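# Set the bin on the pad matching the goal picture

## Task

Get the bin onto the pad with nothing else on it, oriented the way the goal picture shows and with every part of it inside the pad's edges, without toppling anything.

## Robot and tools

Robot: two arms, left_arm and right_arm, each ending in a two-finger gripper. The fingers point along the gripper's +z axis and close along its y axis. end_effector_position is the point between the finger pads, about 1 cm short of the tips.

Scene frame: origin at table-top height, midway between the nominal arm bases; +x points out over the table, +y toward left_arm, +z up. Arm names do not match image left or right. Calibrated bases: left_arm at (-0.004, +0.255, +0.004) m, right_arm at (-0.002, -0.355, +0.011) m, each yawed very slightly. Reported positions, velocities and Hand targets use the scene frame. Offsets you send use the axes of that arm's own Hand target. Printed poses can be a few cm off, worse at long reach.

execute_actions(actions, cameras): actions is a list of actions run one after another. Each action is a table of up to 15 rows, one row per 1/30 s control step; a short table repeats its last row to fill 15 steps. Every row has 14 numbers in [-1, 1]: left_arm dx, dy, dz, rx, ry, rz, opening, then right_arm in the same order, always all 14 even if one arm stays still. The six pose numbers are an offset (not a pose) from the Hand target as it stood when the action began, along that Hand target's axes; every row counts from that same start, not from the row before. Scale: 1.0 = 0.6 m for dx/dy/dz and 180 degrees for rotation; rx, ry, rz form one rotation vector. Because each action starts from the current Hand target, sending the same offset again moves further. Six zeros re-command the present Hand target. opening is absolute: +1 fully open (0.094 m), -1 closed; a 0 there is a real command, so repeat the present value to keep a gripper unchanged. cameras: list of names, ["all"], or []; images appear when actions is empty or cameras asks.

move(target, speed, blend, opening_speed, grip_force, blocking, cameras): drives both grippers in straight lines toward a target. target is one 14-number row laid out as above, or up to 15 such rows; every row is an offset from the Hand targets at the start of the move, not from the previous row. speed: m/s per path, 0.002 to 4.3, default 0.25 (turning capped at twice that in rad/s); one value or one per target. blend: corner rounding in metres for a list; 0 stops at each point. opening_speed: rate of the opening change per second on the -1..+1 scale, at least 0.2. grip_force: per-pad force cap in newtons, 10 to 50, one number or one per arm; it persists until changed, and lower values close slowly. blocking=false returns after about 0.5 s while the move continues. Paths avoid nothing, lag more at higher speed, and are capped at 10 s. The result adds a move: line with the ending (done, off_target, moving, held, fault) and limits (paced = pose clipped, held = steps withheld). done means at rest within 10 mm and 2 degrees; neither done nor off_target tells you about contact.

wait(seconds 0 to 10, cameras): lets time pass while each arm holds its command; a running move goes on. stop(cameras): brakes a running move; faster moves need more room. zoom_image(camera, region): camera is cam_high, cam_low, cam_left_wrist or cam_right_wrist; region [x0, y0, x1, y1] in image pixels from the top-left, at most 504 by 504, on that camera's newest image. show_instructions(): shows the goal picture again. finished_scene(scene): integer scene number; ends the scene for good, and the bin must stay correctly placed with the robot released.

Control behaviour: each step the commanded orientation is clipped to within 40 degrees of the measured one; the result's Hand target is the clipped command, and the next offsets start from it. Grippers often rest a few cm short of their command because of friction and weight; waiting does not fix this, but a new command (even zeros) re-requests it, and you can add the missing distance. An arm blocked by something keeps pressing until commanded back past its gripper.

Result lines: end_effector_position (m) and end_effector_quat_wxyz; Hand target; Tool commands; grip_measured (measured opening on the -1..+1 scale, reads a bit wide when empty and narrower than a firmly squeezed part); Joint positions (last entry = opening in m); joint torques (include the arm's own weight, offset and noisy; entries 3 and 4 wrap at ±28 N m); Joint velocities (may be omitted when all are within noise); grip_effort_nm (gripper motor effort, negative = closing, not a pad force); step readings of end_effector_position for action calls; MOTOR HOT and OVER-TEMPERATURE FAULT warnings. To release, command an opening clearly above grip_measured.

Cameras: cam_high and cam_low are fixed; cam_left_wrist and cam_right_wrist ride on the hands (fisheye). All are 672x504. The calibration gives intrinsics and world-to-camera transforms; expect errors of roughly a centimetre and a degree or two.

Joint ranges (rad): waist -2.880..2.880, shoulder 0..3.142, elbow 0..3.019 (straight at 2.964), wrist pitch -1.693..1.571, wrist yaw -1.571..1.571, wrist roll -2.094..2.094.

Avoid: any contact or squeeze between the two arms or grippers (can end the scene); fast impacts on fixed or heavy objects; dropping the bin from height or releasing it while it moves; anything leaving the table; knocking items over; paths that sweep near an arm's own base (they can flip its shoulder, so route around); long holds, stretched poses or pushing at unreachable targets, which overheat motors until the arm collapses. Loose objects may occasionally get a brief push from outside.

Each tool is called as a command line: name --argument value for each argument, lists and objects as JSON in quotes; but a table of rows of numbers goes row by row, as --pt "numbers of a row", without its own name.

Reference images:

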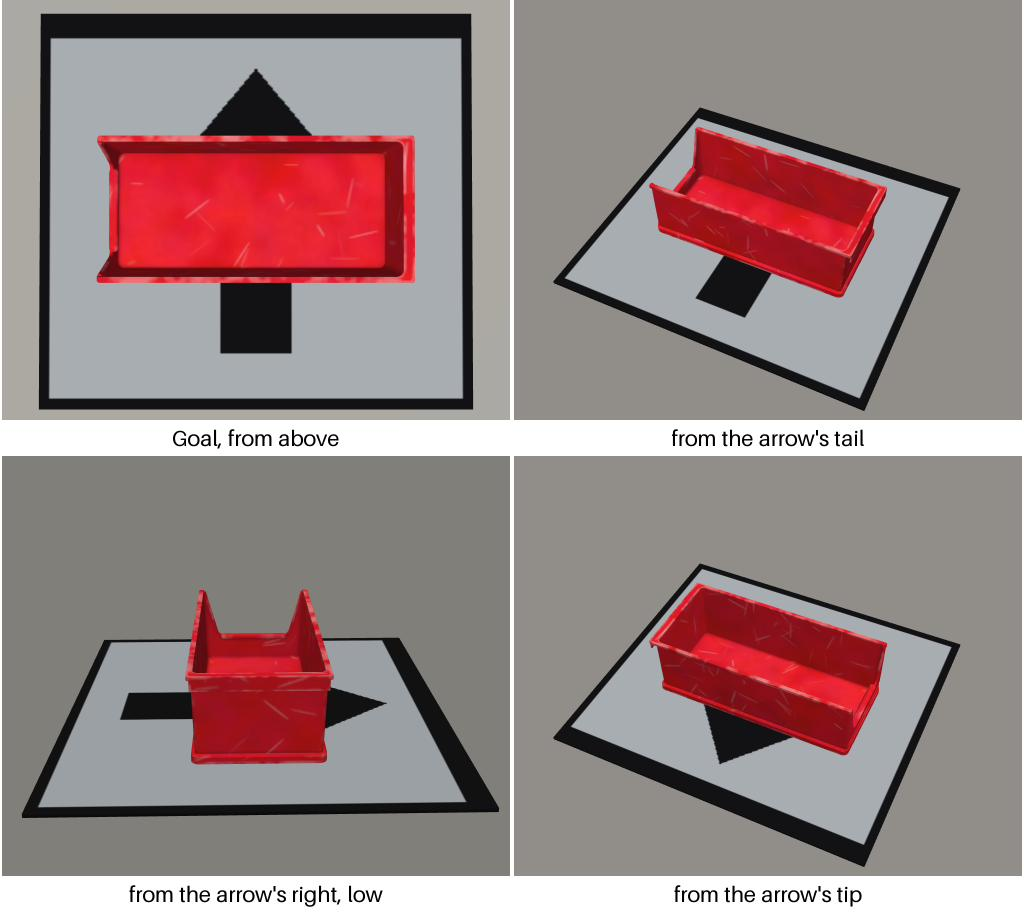

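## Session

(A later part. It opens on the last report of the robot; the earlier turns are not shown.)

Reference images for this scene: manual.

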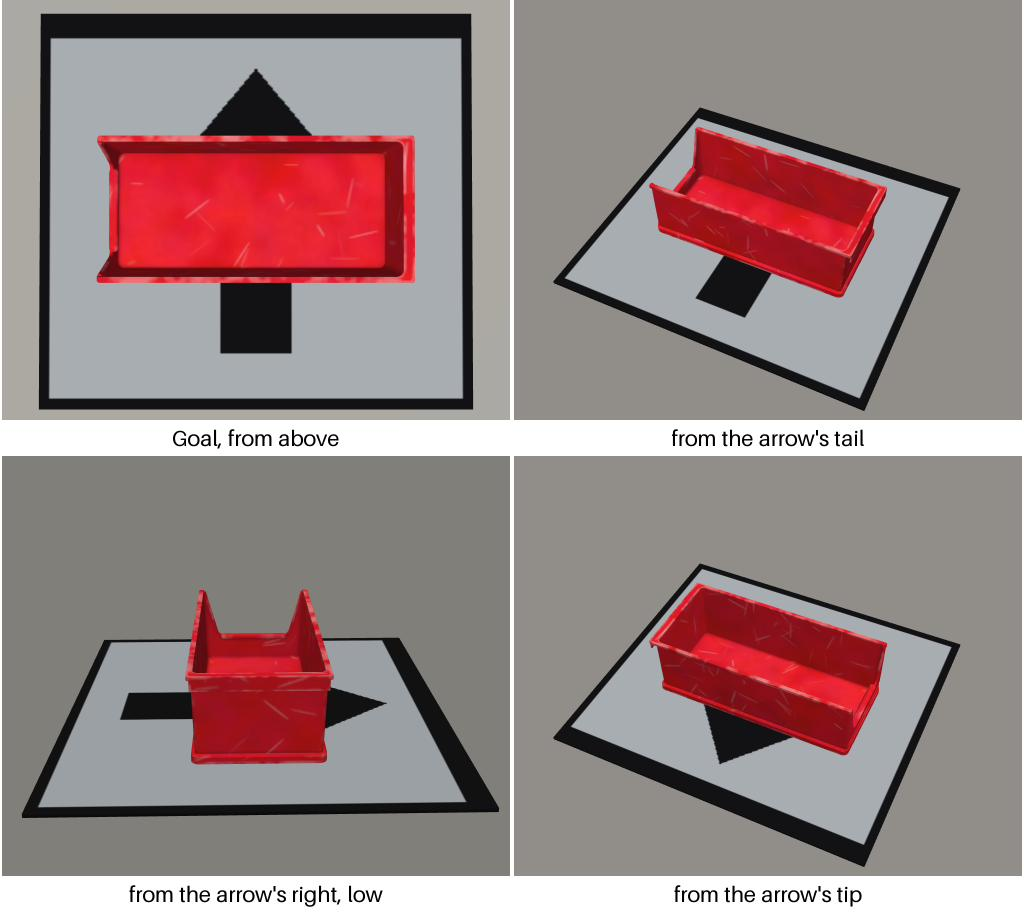

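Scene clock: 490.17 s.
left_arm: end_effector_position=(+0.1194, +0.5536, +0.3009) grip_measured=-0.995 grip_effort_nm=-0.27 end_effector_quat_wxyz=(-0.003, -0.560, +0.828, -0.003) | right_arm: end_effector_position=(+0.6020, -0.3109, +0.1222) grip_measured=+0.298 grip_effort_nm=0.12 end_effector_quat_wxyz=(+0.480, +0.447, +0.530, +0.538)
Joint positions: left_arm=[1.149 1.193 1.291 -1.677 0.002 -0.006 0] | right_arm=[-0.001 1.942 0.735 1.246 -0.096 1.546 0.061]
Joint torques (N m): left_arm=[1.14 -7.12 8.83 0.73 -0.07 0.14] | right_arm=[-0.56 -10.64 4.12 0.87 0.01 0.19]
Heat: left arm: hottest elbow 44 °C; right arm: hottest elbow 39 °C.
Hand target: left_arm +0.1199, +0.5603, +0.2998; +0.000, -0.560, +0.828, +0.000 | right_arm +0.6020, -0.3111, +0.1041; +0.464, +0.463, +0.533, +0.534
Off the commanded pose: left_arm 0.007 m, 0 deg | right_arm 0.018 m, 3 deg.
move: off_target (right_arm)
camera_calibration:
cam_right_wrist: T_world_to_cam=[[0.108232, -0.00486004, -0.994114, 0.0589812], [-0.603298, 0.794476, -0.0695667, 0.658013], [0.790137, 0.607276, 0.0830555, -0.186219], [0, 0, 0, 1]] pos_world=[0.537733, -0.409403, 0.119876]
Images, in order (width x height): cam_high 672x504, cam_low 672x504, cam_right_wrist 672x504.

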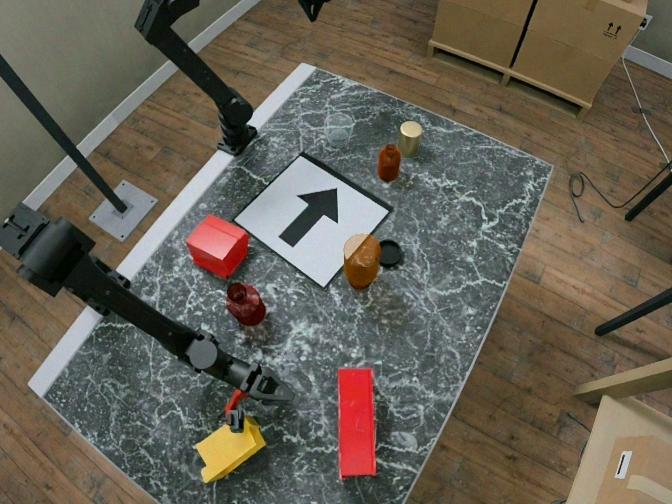

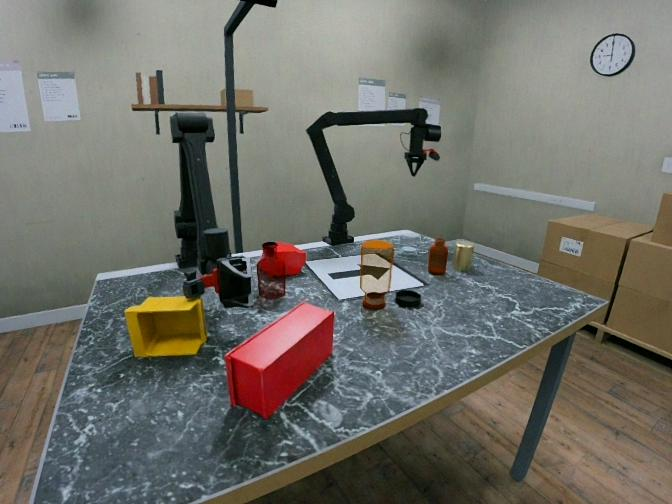

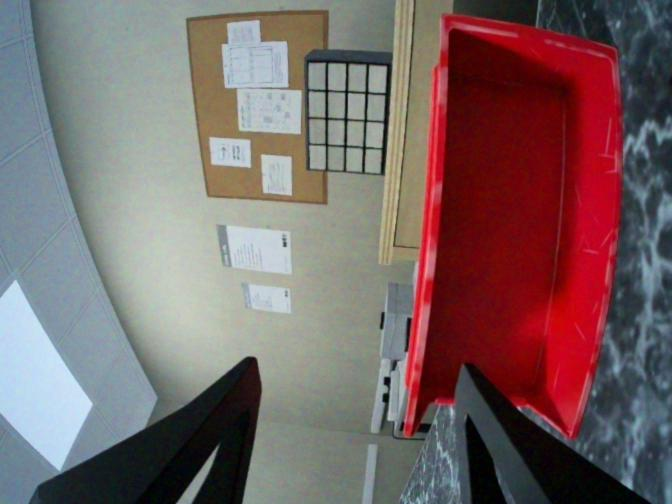

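move --pt "0 0 0 0 0 0 -1 0.0442 0.03 0.0567 0 0 0 0.3" --speed 0.08 --cameras '["cam_right_wrist","cam_high"]'

zoom_image --camera "cam_high" --region '[200, 320, 400, 500]'

Scene clock: 500.93 s.
left_arm: end_effector_position=(+0.1194, +0.5536, +0.3009) grip_measured=-0.995 grip_effort_nm=-0.27 end_effector_quat_wxyz=(-0.003, -0.560, +0.828, -0.003) | right_arm: end_effector_position=(+0.6215, -0.2850, +0.1204) grip_measured=+0.298 grip_effort_nm=0.12 end_effector_quat_wxyz=(+0.466, +0.463, +0.536, +0.530)
Joint positions: left_arm=[1.149 1.193 1.291 -1.677 0.002 -0.006 0] | right_arm=[0.056 1.942 0.795 1.144 -0.035 1.561 0.061]
Joint torques (N m): left_arm=[1.14 -7.18 8.83 0.73 -0.07 0.14] | right_arm=[0.09 -12.22 6.74 0.91 0.07 0.07]
Heat: left arm: hottest elbow 44 °C; right arm: hottest elbow 38 °C.
Hand target: left_arm +0.1199, +0.5603, +0.2998; +0.000, -0.560, +0.828, +0.000 | right_arm +0.6318, -0.2799, +0.1221; +0.464, +0.463, +0.533, +0.534
Off the commanded pose: left_arm 0.007 m, 0 deg | right_arm 0.012 m, 1 deg.
move: off_target (right_arm)
camera_calibration:
cam_right_wrist: T_world_to_cam=[[0.0637427, 0.00693459, -0.997942, 0.086655], [-0.602153, 0.797701, -0.0329189, 0.644829], [0.795832, 0.603013, 0.0550233, -0.218559], [0, 0, 0, 1]] pos_world=[0.556699, -0.383188, 0.11973]
Images, in order (width x height): cam_high 672x504, cam_right_wrist 672x504.

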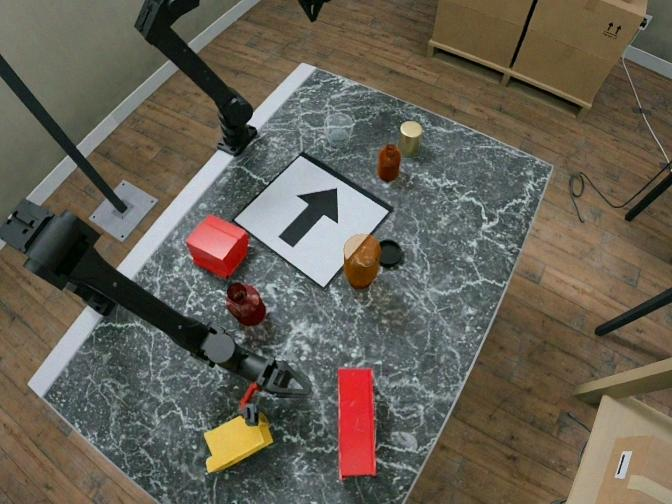

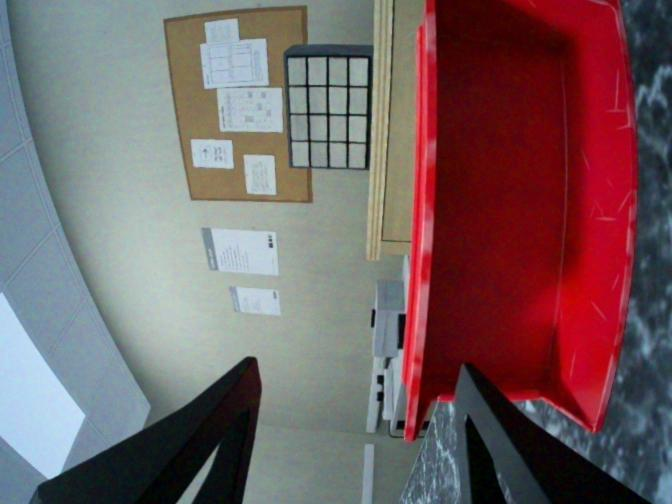

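Scaled by 2.520 from the camera's 672x504 image, which has a finer 960x720 frame.

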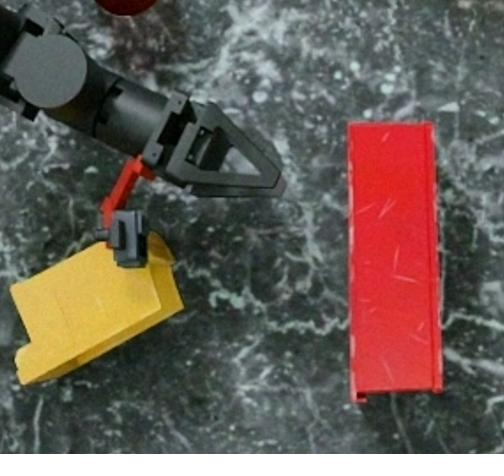

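move --pt "0 0 0 0 0 0 -1 0 0.09 0 0 0 0 0.3" --speed 0.06 --cameras '["cam_right_wrist","cam_high","cam_low"]'

zoom_image --camera "cam_high" --region '[200, 320, 400, 500]'

zoom_image --camera "cam_low" --region '[100, 220, 360, 420]'

Scene clock: 505.03 s.
left_arm: end_effector_position=(+0.1194, +0.5536, +0.3009) grip_measured=-0.995 grip_effort_nm=-0.27 end_effector_quat_wxyz=(-0.003, -0.560, +0.828, -0.003) | right_arm: end_effector_position=(+0.6219, -0.2850, +0.1576) grip_measured=+0.298 grip_effort_nm=0.12 end_effector_quat_wxyz=(+0.459, +0.470, +0.542, +0.524)
Joint positions: left_arm=[1.149 1.193 1.291 -1.677 0.002 -0.006 0] | right_arm=[0.056 1.822 0.797 0.995 -0.035 1.564 0.061]
Joint torques (N m): left_arm=[1.14 -7.06 8.81 0.72 -0.07 0.14] | right_arm=[0.03 -13.27 7.54 0.83 0.08 0.04]
Heat: left arm: hottest elbow 44 °C; right arm: hottest elbow 38 °C.
Hand target: left_arm +0.1199, +0.5603, +0.2998; +0.000, -0.560, +0.828, +0.000 | right_arm +0.6318, -0.2799, +0.1759; +0.464, +0.463, +0.533, +0.534
Off the commanded pose: left_arm 0.007 m, 0 deg | right_arm 0.022 m, 2 deg.
move: off_target (right_arm)
camera_calibration:
cam_right_wrist: T_world_to_cam=[[0.0375814, 0.00734039, -0.999267, 0.140416], [-0.602764, 0.797742, -0.0168093, 0.6442], [0.797034, 0.602954, 0.0344048, -0.218505], [0, 0, 0, 1]] pos_world=[0.557179, -0.383188, 0.158659]
Images, in order (width x height): cam_high 672x504, cam_low 672x504, cam_right_wrist 672x504.

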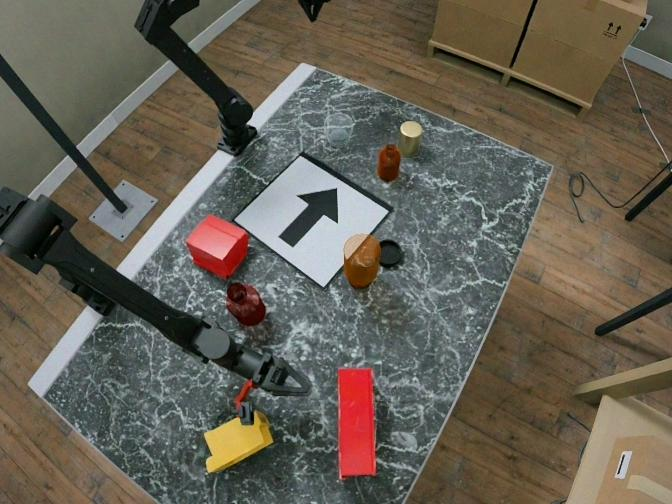

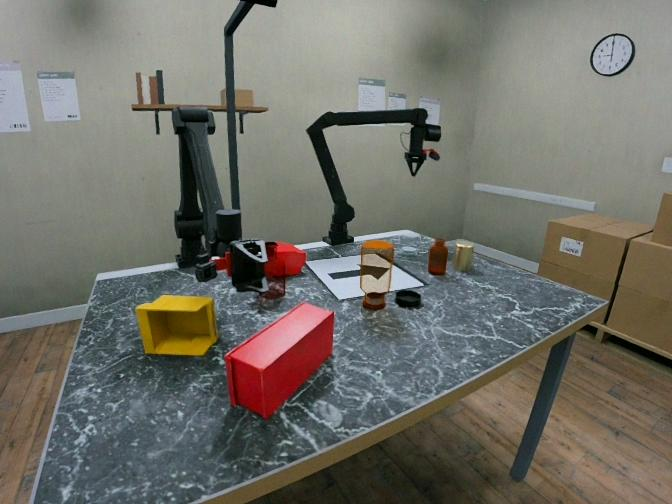

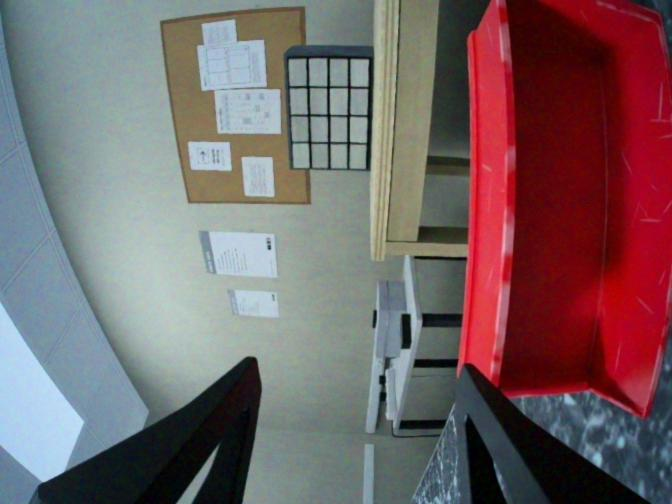

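Scaled by 2.520 from the camera's 672x504 image, which has a finer 960x720 frame.

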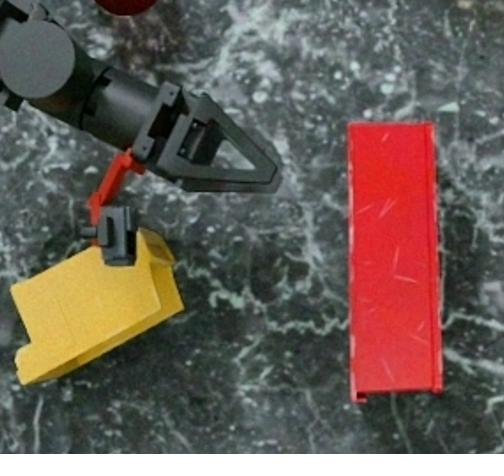

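Scaled by 1.938 from the camera's 672x504 image, which has a finer 960x720 frame.

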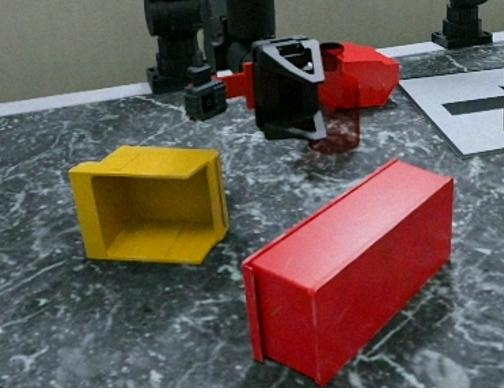

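move --pt "0 0 0 0 0 0 -1 0 0 0 0 0 -0.5 0.3" --pt "0 0 0 0 0 0 -1 -0.0467 -0.0333 -0.003 0 0 -0.998 0.3" --pt "0 0 0 0 0 0 -1 -0.0467 -0.1417 -0.003 0 0 -0.998 0.3" --speed '[0.4,0.4,0.1]' --cameras '["cam_right_wrist","cam_high","cam_low"]'

zoom_image --camera "cam_high" --region '[200, 320, 400, 500]'

zoom_image --camera "cam_low" --region '[100, 220, 360, 420]'

Scene clock: 524.73 s.
left_arm: end_effector_position=(+0.1194, +0.5536, +0.3009) grip_measured=-0.995 grip_effort_nm=-0.27 end_effector_quat_wxyz=(-0.003, -0.560, +0.828, -0.003) | right_arm: end_effector_position=(+0.6243, -0.3028, +0.0887) grip_measured=+0.298 grip_effort_nm=0.11 end_effector_quat_wxyz=(+0.532, -0.538, +0.472, -0.452)
Joint positions: left_arm=[1.149 1.193 1.291 -1.677 0.002 -0.006 0] | right_arm=[0.013 2.021 0.806 1.191 -0.088 -1.557 0.061]
Joint torques (N m): left_arm=[1.14 -7.12 8.83 0.73 -0.08 0.14] | right_arm=[-1.38 -11.87 6.01 2.03 -0.24 0.06]
Heat: left arm: hottest elbow 44 °C; right arm: hottest elbow 38 °C.
Hand target: left_arm +0.1199, +0.5603, +0.2998; +0.000, -0.560, +0.828, +0.000 | right_arm +0.6341, -0.3080, +0.0911; +0.536, -0.532, +0.465, -0.462
Off the commanded pose: left_arm 0.007 m, 0 deg | right_arm 0.011 m, 2 deg.
move: off_target (right_arm)
camera_calibration:
cam_right_wrist: T_world_to_cam=[[0.0943787, -0.0106179, 0.99548, -0.146229], [-0.354256, -0.93485, 0.0236149, -0.024656], [0.930374, -0.354884, -0.0919914, -0.569251], [0, 0, 0, 1]] pos_world=[0.534682, -0.22662, 0.0937839]
Images, in order (width x height): cam_high 672x504, cam_low 672x504, cam_right_wrist 672x504.

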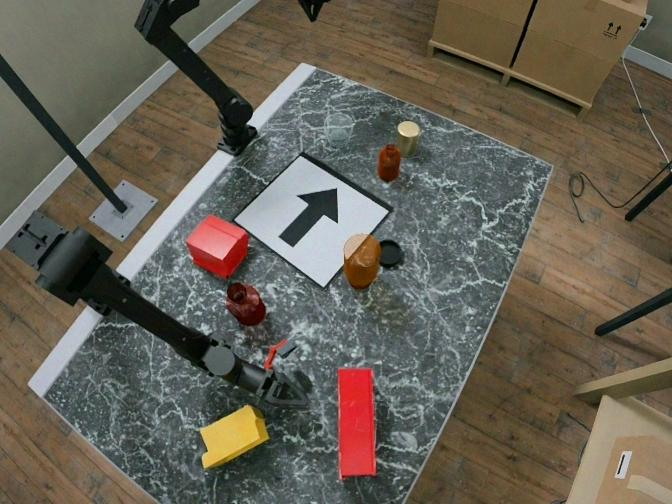

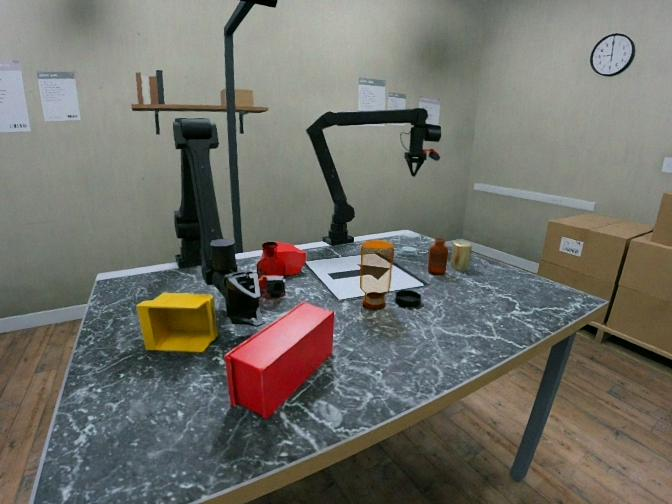

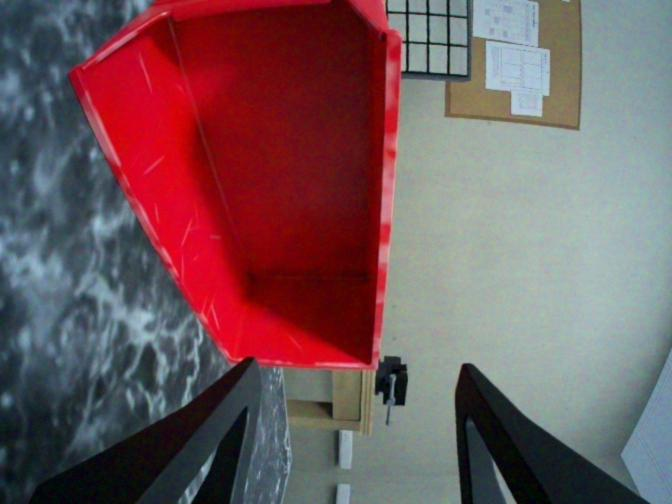

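Scaled by 2.520 from the camera's 672x504 image, which has a finer 960x720 frame.

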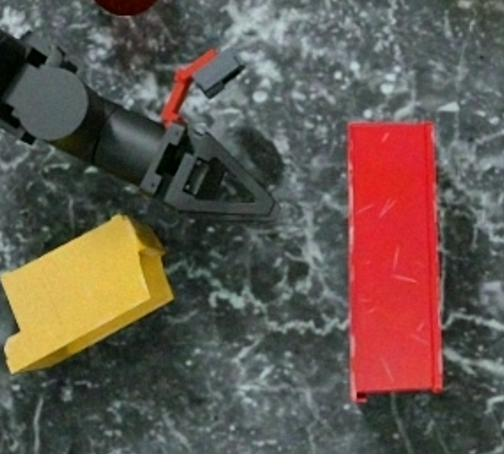

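Scaled by 1.938 from the camera's 672x504 image, which has a finer 960x720 frame.

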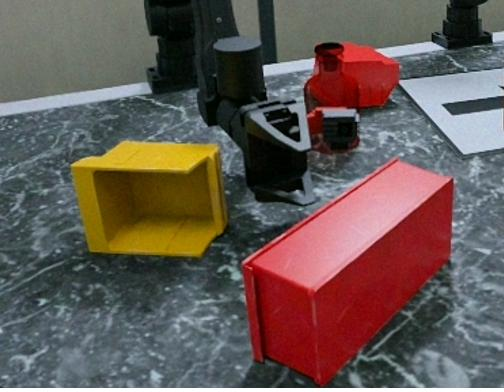

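move --pt "0 0 0 0 0 0 -1 0 -0.016 0.0833 0 0 0 0.3" --speed 0.08 --cameras '["cam_right_wrist","cam_low"]'

zoom_image --camera "cam_low" --region '[180, 240, 360, 400]'

Scene clock: 532.83 s.
left_arm: end_effector_position=(+0.1194, +0.5536, +0.3009) grip_measured=-0.995 grip_effort_nm=-0.27 end_effector_quat_wxyz=(-0.003, -0.560, +0.828, -0.003) | right_arm: end_effector_position=(+0.6724, -0.3001, +0.1078) grip_measured=+0.298 grip_effort_nm=0.11 end_effector_quat_wxyz=(+0.540, -0.530, +0.464, -0.461)
Joint positions: left_arm=[1.149 1.193 1.291 -1.677 0.002 -0.006 0] | right_arm=[0.013 2.048 0.947 1.108 -0.086 -1.557 0.061]
Joint torques (N m): left_arm=[1.14 -7.18 8.84 0.75 -0.07 0.14] | right_arm=[-0.67 -12.45 7.17 0.85 0.09 0.05]
Heat: left arm: hottest elbow 44 °C; right arm: hottest elbow 38 °C.
Hand target: left_arm +0.1199, +0.5603, +0.2998; +0.000, -0.560, +0.828, +0.000 | right_arm +0.6836, -0.3011, +0.1008; +0.536, -0.532, +0.465, -0.462
Off the commanded pose: left_arm 0.007 m, 0 deg | right_arm 0.013 m, 1 deg.
move: off_target (right_arm)
camera_calibration:
cam_right_wrist: T_world_to_cam=[[0.0628973, -0.0125661, 0.997941, -0.149494], [-0.355866, -0.934476, 0.0106622, -0.00304052], [0.932418, -0.355804, -0.0632479, -0.616072], [0, 0, 0, 1]] pos_world=[0.582757, -0.223921, 0.110253]
Images, in order (width x height): cam_low 672x504, cam_right_wrist 672x504.

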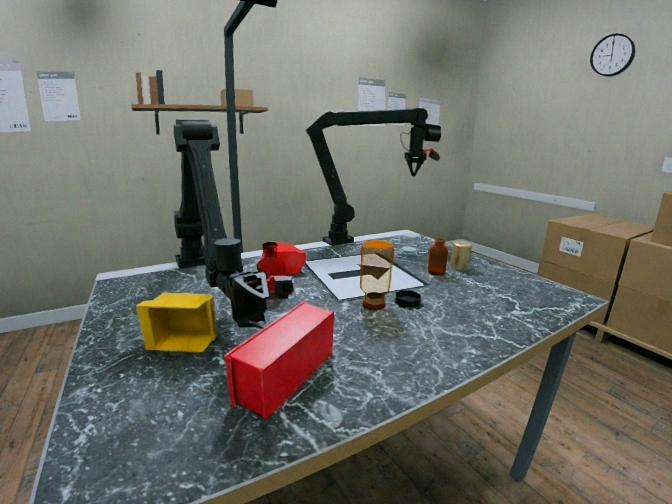

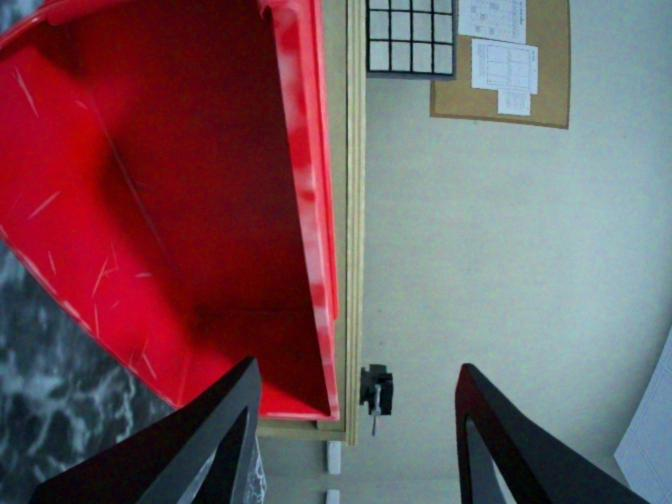

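Scaled by 2.800 from the camera's 672x504 image, which has a finer 960x720 frame.

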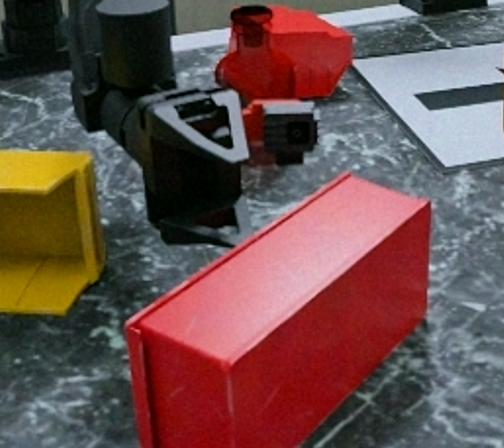

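move --pt "0 0 0 0 0 0 -1 0 0.022 0 0 0 0 0.3" --speed 0.06

Scene clock: 537.17 s.
left_arm: end_effector_position=(+0.1194, +0.5536, +0.3009) grip_measured=-0.995 grip_effort_nm=-0.27 end_effector_quat_wxyz=(-0.003, -0.560, +0.828, -0.003) | right_arm: end_effector_position=(+0.6730, -0.3001, +0.0864) grip_measured=+0.298 grip_effort_nm=0.11 end_effector_quat_wxyz=(+0.532, -0.537, +0.472, -0.453)
Joint positions: left_arm=[1.149 1.193 1.291 -1.677 0.002 -0.006 0] | right_arm=[0.013 2.085 0.954 1.108 -0.086 -1.557 0.061]
Joint torques (N m): left_arm=[1.14 -7.18 8.84 0.73 -0.07 0.14] | right_arm=[-0.73 -12.98 6.87 1.96 0.07 0.06]
Heat: left arm: hottest elbow 44 °C; right arm: hottest elbow 38 °C.
Hand target: left_arm +0.1199, +0.5603, +0.2998; +0.000, -0.560, +0.828, +0.000 | right_arm +0.6835, -0.3010, +0.0873; +0.536, -0.532, +0.465, -0.462
Off the commanded pose: left_arm 0.007 m, 0 deg | right_arm 0.011 m, 2 deg.
move: off_target (right_arm)

move --pt "0 0 0 0 0 0 -1 0 -0.014 0 0 0 0 0.3" --speed 0.04 --cameras '["cam_right_wrist"]'

Scene clock: 542.27 s.
left_arm: end_effector_position=(+0.1194, +0.5536, +0.3009) grip_measured=-0.995 grip_effort_nm=-0.27 end_effector_quat_wxyz=(-0.003, -0.560, +0.828, -0.003) | right_arm: end_effector_position=(+0.6730, -0.3001, +0.0864) grip_measured=+0.298 grip_effort_nm=0.11 end_effector_quat_wxyz=(+0.532, -0.537, +0.472, -0.453)
Joint positions: left_arm=[1.149 1.193 1.291 -1.677 0.002 -0.006 0] | right_arm=[0.013 2.085 0.954 1.108 -0.086 -1.557 0.061]
Joint torques (N m): left_arm=[1.14 -7.18 8.84 0.73 -0.07 0.14] | right_arm=[-0.67 -14.51 6.71 1.29 0.07 0.05]
Heat: left arm: hottest elbow 44 °C; right arm: hottest elbow 38 °C.
Hand target: left_arm +0.1199, +0.5603, +0.2998; +0.000, -0.560, +0.828, +0.000 | right_arm +0.6835, -0.3010, +0.0957; +0.536, -0.532, +0.465, -0.462
Off the commanded pose: left_arm 0.007 m, 0 deg | right_arm 0.014 m, 2 deg.
move: off_target (right_arm)
camera_calibration:
cam_right_wrist: T_world_to_cam=[[0.0932891, -0.0107482, 0.995581, -0.147817], [-0.355384, -0.934432, 0.0232126, -0.00390522], [0.930053, -0.355979, -0.0909921, -0.614028], [0, 0, 0, 1]] pos_world=[0.583481, -0.223819, 0.0913829]
Images, in order (width x height): cam_right_wrist 672x504.

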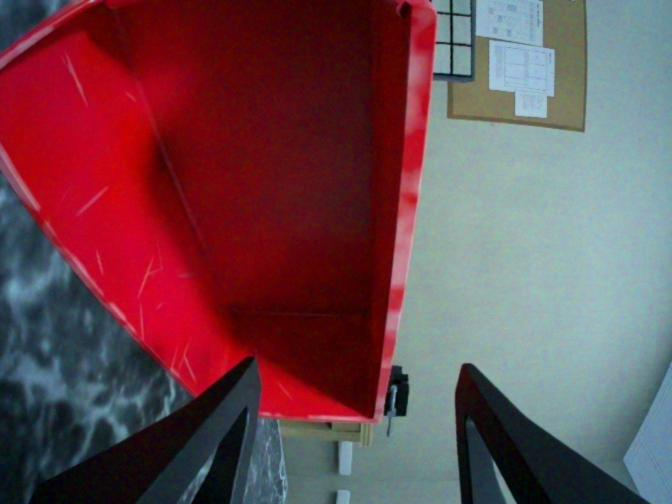

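move --pt "0 0 0 0 0 0 -1 0 -0.01 0.01 0 0 0 0.3" --speed 0.04

Scene clock: 548.60 s.
left_arm: end_effector_position=(+0.1194, +0.5536, +0.3009) grip_measured=-0.995 grip_effort_nm=-0.27 end_effector_quat_wxyz=(-0.003, -0.560, +0.828, -0.003) | right_arm: end_effector_position=(+0.6773, -0.3000, +0.0883) grip_measured=+0.298 grip_effort_nm=0.11 end_effector_quat_wxyz=(+0.532, -0.537, +0.472, -0.453)
Joint positions: left_arm=[1.149 1.193 1.291 -1.677 0.002 -0.006 0] | right_arm=[0.013 2.085 0.966 1.095 -0.086 -1.557 0.061]
Joint torques (N m): left_arm=[1.14 -7.12 8.81 0.75 -0.08 0.14] | right_arm=[-0.56 -15.09 7.04 0.84 0.09 0.05]
Heat: left arm: hottest elbow 44 °C; right arm: hottest elbow 38 °C.
Hand target: left_arm +0.1199, +0.5603, +0.2998; +0.000, -0.560, +0.828, +0.000 | right_arm +0.6895, -0.3002, +0.1018; +0.536, -0.532, +0.465, -0.462
Off the commanded pose: left_arm 0.007 m, 0 deg | right_arm 0.018 m, 2 deg.
move: off_target (right_arm)

move --pt "0 0 0 0 0 0 -1 0 0 0.0617 0 0 0 0.3" --speed 0.06 --cameras '["cam_right_wrist","cam_low"]'

zoom_image --camera "cam_low" --region '[180, 240, 360, 400]'

Scene clock: 552.13 s.
left_arm: end_effector_position=(+0.1194, +0.5536, +0.3009) grip_measured=-0.995 grip_effort_nm=-0.27 end_effector_quat_wxyz=(-0.003, -0.560, +0.828, -0.003) | right_arm: end_effector_position=(+0.7146, -0.2987, +0.1076) grip_measured=+0.298 grip_effort_nm=0.11 end_effector_quat_wxyz=(+0.538, -0.530, +0.467, -0.461)
Joint positions: left_arm=[1.149 1.193 1.291 -1.677 0.002 -0.006 0] | right_arm=[0.013 2.103 1.079 1.028 -0.08 -1.557 0.061]
Joint torques (N m): left_arm=[1.2 -7.12 8.83 0.73 -0.07 0.14] | right_arm=[-0.21 -13.74 8.01 0.85 0.1 0.04]
Heat: left arm: hottest elbow 44 °C; right arm: hottest elbow 38 °C.
Hand target: left_arm +0.1199, +0.5603, +0.2998; +0.000, -0.560, +0.828, +0.000 | right_arm +0.7262, -0.2951, +0.1020; +0.536, -0.532, +0.465, -0.462
Off the commanded pose: left_arm 0.007 m, 0 deg | right_arm 0.013 m, 0 deg.
move: off_target (right_arm)
camera_calibration:
cam_right_wrist: T_world_to_cam=[[0.0669724, -0.0127229, 0.997674, -0.154812], [-0.361489, -0.932294, 0.0123771, 0.0178399], [0.929968, -0.361477, -0.0670371, -0.654473], [0, 0, 0, 1]] pos_world=[0.625456, -0.221915, 0.110357]
Images, in order (width x height): cam_low 672x504, cam_right_wrist 672x504.

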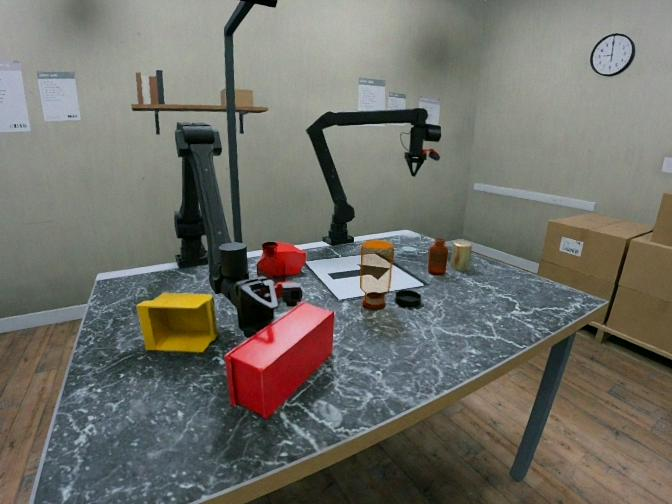

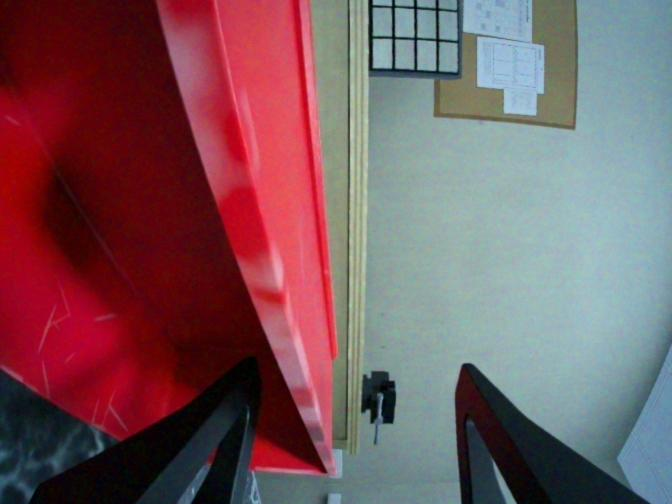

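Scaled by 2.800 from the camera's 672x504 image, which has a finer 960x720 frame.

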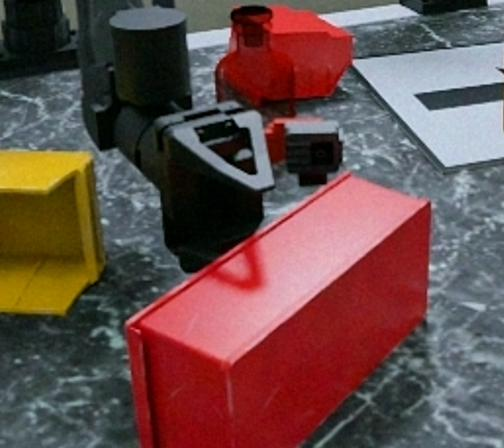

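move --pt "0 0 0 0 0 0 -1 0 0.018 0 0 0 0 0.3" --speed 0.03

Scene clock: 556.43 s.
left_arm: end_effector_position=(+0.1194, +0.5536, +0.3009) grip_measured=-0.995 grip_effort_nm=-0.27 end_effector_quat_wxyz=(-0.003, -0.560, +0.828, -0.003) | right_arm: end_effector_position=(+0.7155, -0.2987, +0.0922) grip_measured=+0.298 grip_effort_nm=0.11 end_effector_quat_wxyz=(+0.533, -0.534, +0.472, -0.456)
Joint positions: left_arm=[1.149 1.193 1.291 -1.677 0.002 -0.006 0] | right_arm=[0.013 2.129 1.085 1.028 -0.08 -1.557 0.061]
Joint torques (N m): left_arm=[1.2 -7.18 8.83 0.73 -0.07 0.14] | right_arm=[-0.44 -14.04 7.65 1.66 0.09 0.05]
Heat: left arm: hottest elbow 44 °C; right arm: hottest elbow 38 °C.
Hand target: left_arm +0.1199, +0.5603, +0.2998; +0.000, -0.560, +0.828, +0.000 | right_arm +0.7262, -0.2950, +0.0912; +0.536, -0.532, +0.465, -0.462
Off the commanded pose: left_arm 0.007 m, 0 deg | right_arm 0.011 m, 1 deg.
move: off_target (right_arm)

move --pt "0 0 0 0 0 0 -1 0 0 0 0 0 0 -0.6" --speed 0.03 --opening_speed 0.5 --cameras '["cam_right_wrist"]'

move --pt "0 0 0 0 0 0 -1 0 0 0 0 0 0 -1" --speed 0.03 --opening_speed 0.25 --cameras '["cam_right_wrist","cam_low","cam_high"]'

zoom_image --camera "cam_low" --region '[180, 240, 360, 420]'

Scene clock: 562.53 s.
left_arm: end_effector_position=(+0.1194, +0.5536, +0.3009) grip_measured=-0.995 grip_effort_nm=-0.27 end_effector_quat_wxyz=(-0.003, -0.560, +0.828, -0.003) | right_arm: end_effector_position=(+0.7155, -0.2987, +0.0922) grip_measured=-0.597 grip_effort_nm=-0.13 end_effector_quat_wxyz=(+0.533, -0.534, +0.472, -0.456)
Joint positions: left_arm=[1.149 1.193 1.291 -1.677 0.002 -0.006 0] | right_arm=[0.013 2.129 1.085 1.028 -0.08 -1.557 0.019]
Joint torques (N m): left_arm=[1.2 -7.18 8.84 0.73 -0.07 0.14] | right_arm=[-0.09 -13.92 7.61 1.7 0.09 0.06]
Heat: left arm: hottest elbow 44 °C; right arm: hottest elbow 39 °C.
Hand target: left_arm +0.1199, +0.5603, +0.2998; +0.000, -0.560, +0.828, +0.000 | right_arm +0.7262, -0.2950, +0.0912; +0.536, -0.532, +0.465, -0.462
Off the commanded pose: left_arm 0.007 m, 0 deg | right_arm 0.011 m, 1 deg.
move: off_target (right_arm)
camera_calibration:
cam_right_wrist: T_world_to_cam=[[0.0868118, -0.0115734, 0.996157, -0.153259], [-0.36157, -0.932116, 0.0206803, 0.0176648], [0.928295, -0.361976, -0.0851033, -0.653649], [0, 0, 0, 1]] pos_world=[0.626471, -0.221913, 0.0966768]
Images, in order (width x height): cam_right_wrist 672x504.

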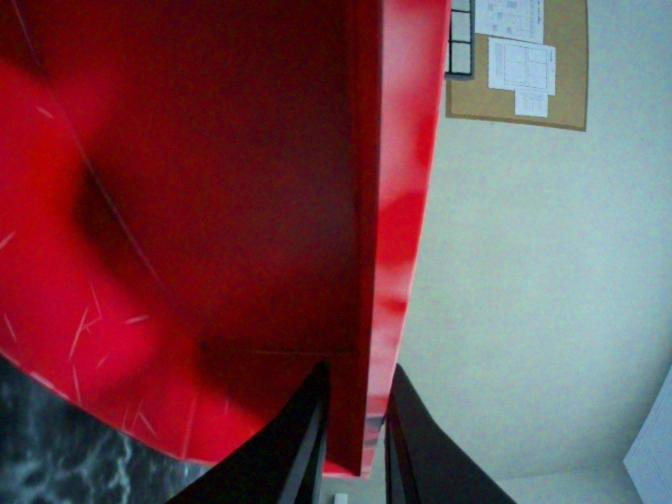

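Scene clock: 564.33 s.
left_arm: end_effector_position=(+0.1194, +0.5536, +0.3009) grip_measured=-0.995 grip_effort_nm=-0.27 end_effector_quat_wxyz=(-0.003, -0.560, +0.828, -0.003) | right_arm: end_effector_position=(+0.7182, -0.2986, +0.0957) grip_measured=-0.895 grip_effort_nm=-1.03 end_effector_quat_wxyz=(+0.534, -0.533, +0.469, -0.459)
Joint positions: left_arm=[1.149 1.193 1.291 -1.677 0.002 -0.006 0] | right_arm=[0.013 2.129 1.093 1.028 -0.08 -1.561 0.005]
Joint torques (N m): left_arm=[1.08 -7.18 8.84 0.73 -0.08 0.14] | right_arm=[-0.09 -13.92 7.21 1.69 0.06 0.09]
Heat: left arm: hottest elbow 44 °C; right arm: hottest elbow 39 °C.
Hand target: left_arm +0.1199, +0.5603, +0.2998; +0.000, -0.560, +0.828, +0.000 | right_arm +0.7262, -0.2950, +0.0913; +0.536, -0.532, +0.465, -0.462
Off the commanded pose: left_arm 0.007 m, 0 deg | right_arm 0.010 m, 1 deg.
move: done
camera_calibration:
cam_right_wrist: T_world_to_cam=[[0.0782138, -0.00831724, 0.996902, -0.149917], [-0.362072, -0.931922, 0.0206319, 0.0191398], [0.928863, -0.362564, -0.0759006, -0.657264], [0, 0, 0, 1]] pos_world=[0.629164, -0.22171, 0.0991711]
Images, in order (width x height): cam_high 672x504, cam_low 672x504, cam_right_wrist 672x504.

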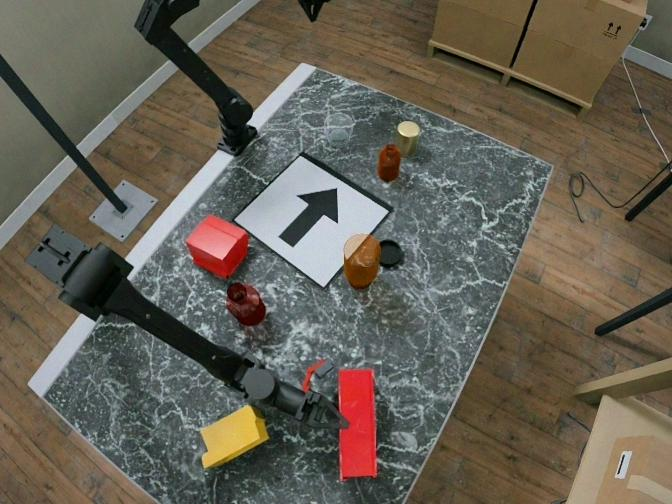

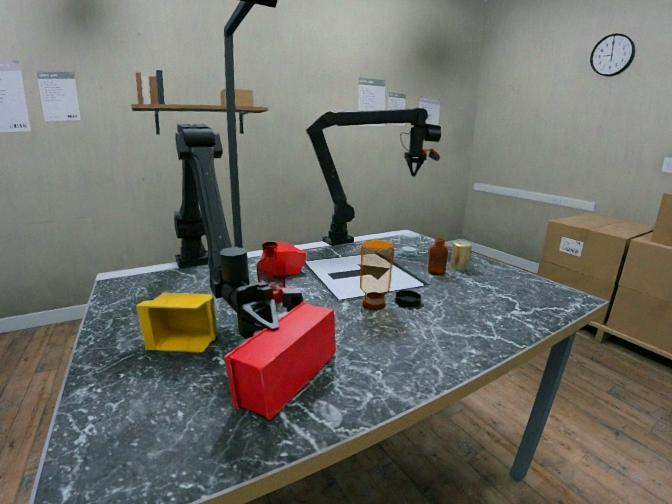

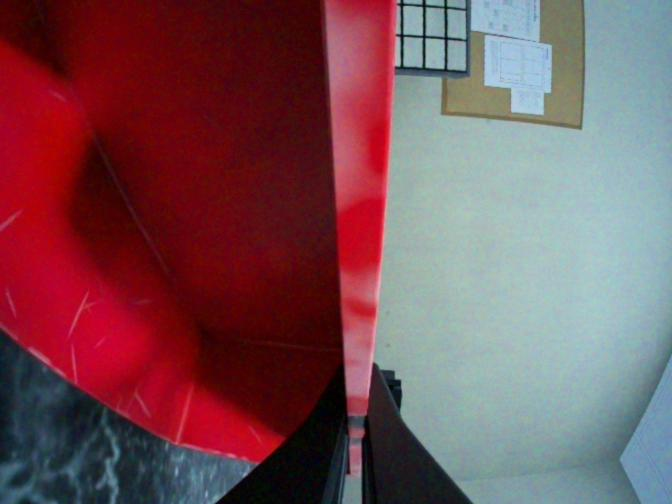

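Scaled by 2.800 from the camera's 672x504 image, which has a finer 960x720 frame.

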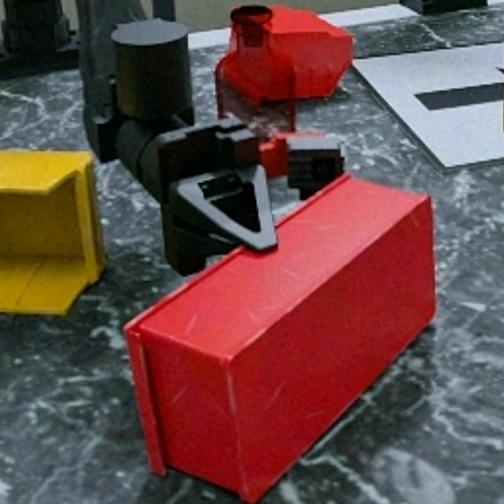

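move --pt "0 0 0 0 0 0 -1 -0.001 -0.348 -0.0066 0 0 0 -1" --speed 0.1 --cameras '["cam_low","cam_high","cam_right_wrist"]'

Scene clock: 592.97 s.
left_arm: end_effector_position=(+0.1194, +0.5536, +0.3009) grip_measured=-0.995 grip_effort_nm=-0.27 end_effector_quat_wxyz=(-0.003, -0.560, +0.828, -0.003) | right_arm: end_effector_position=(+0.7097, -0.2991, +0.2587) grip_measured=-0.897 grip_effort_nm=-1.04 end_effector_quat_wxyz=(+0.519, -0.547, +0.483, -0.445)
Joint positions: left_arm=[1.149 1.193 1.291 -1.677 0.002 -0.006 0] | right_arm=[0.013 1.758 1.124 0.569 -0.08 -1.562 0.005]
Joint torques (N m): left_arm=[1.14 -7.12 8.83 0.73 -0.07 0.13] | right_arm=[-0.32 -15.62 11.32 1.17 -0.03 0.09]
Heat: left arm: hottest elbow 44 °C; right arm: hottest elbow 39 °C.
Hand target: left_arm +0.1199, +0.5603, +0.2998; +0.000, -0.560, +0.828, +0.000 | right_arm +0.7220, -0.2963, +0.3002; +0.536, -0.532, +0.465, -0.462
Off the commanded pose: left_arm 0.007 m, 0 deg | right_arm 0.043 m, 4 deg.
move: off_target (right_arm)
camera_calibration:
cam_right_wrist: T_world_to_cam=[[0.133743, -0.00383209, 0.991009, -0.348333], [-0.360148, -0.931809, 0.045001, 0.00459303], [0.923259, -0.362928, -0.126003, -0.620376], [0, 0, 0, 1]] pos_world=[0.621009, -0.222207, 0.266825]
Images, in order (width x height): cam_high 672x504, cam_low 672x504, cam_right_wrist 672x504.

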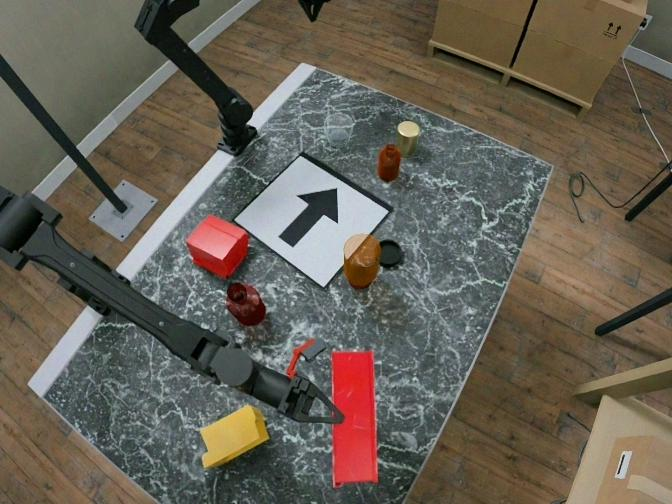

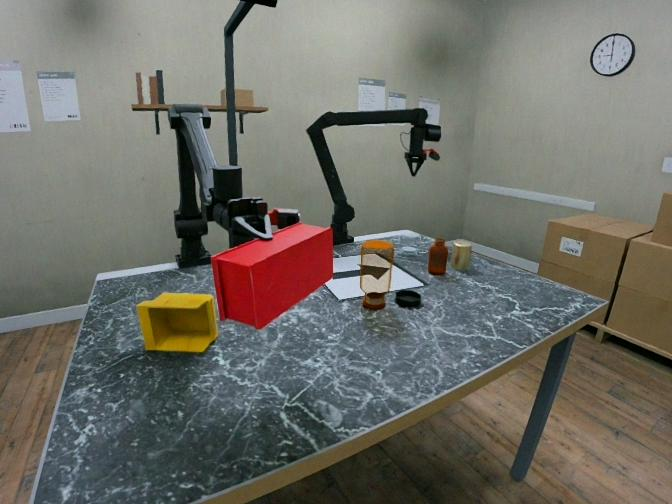

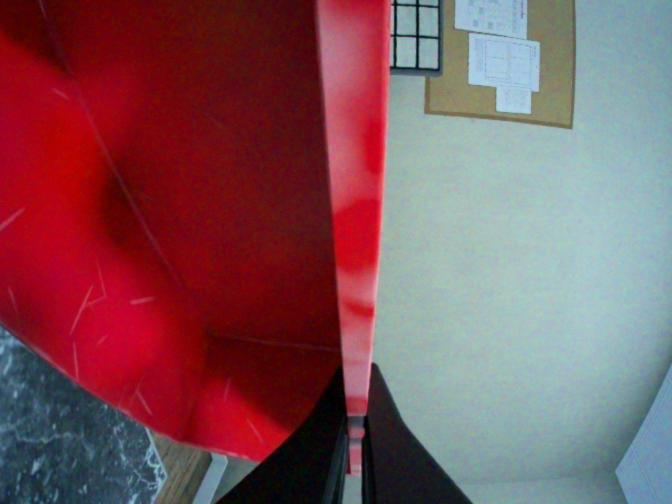

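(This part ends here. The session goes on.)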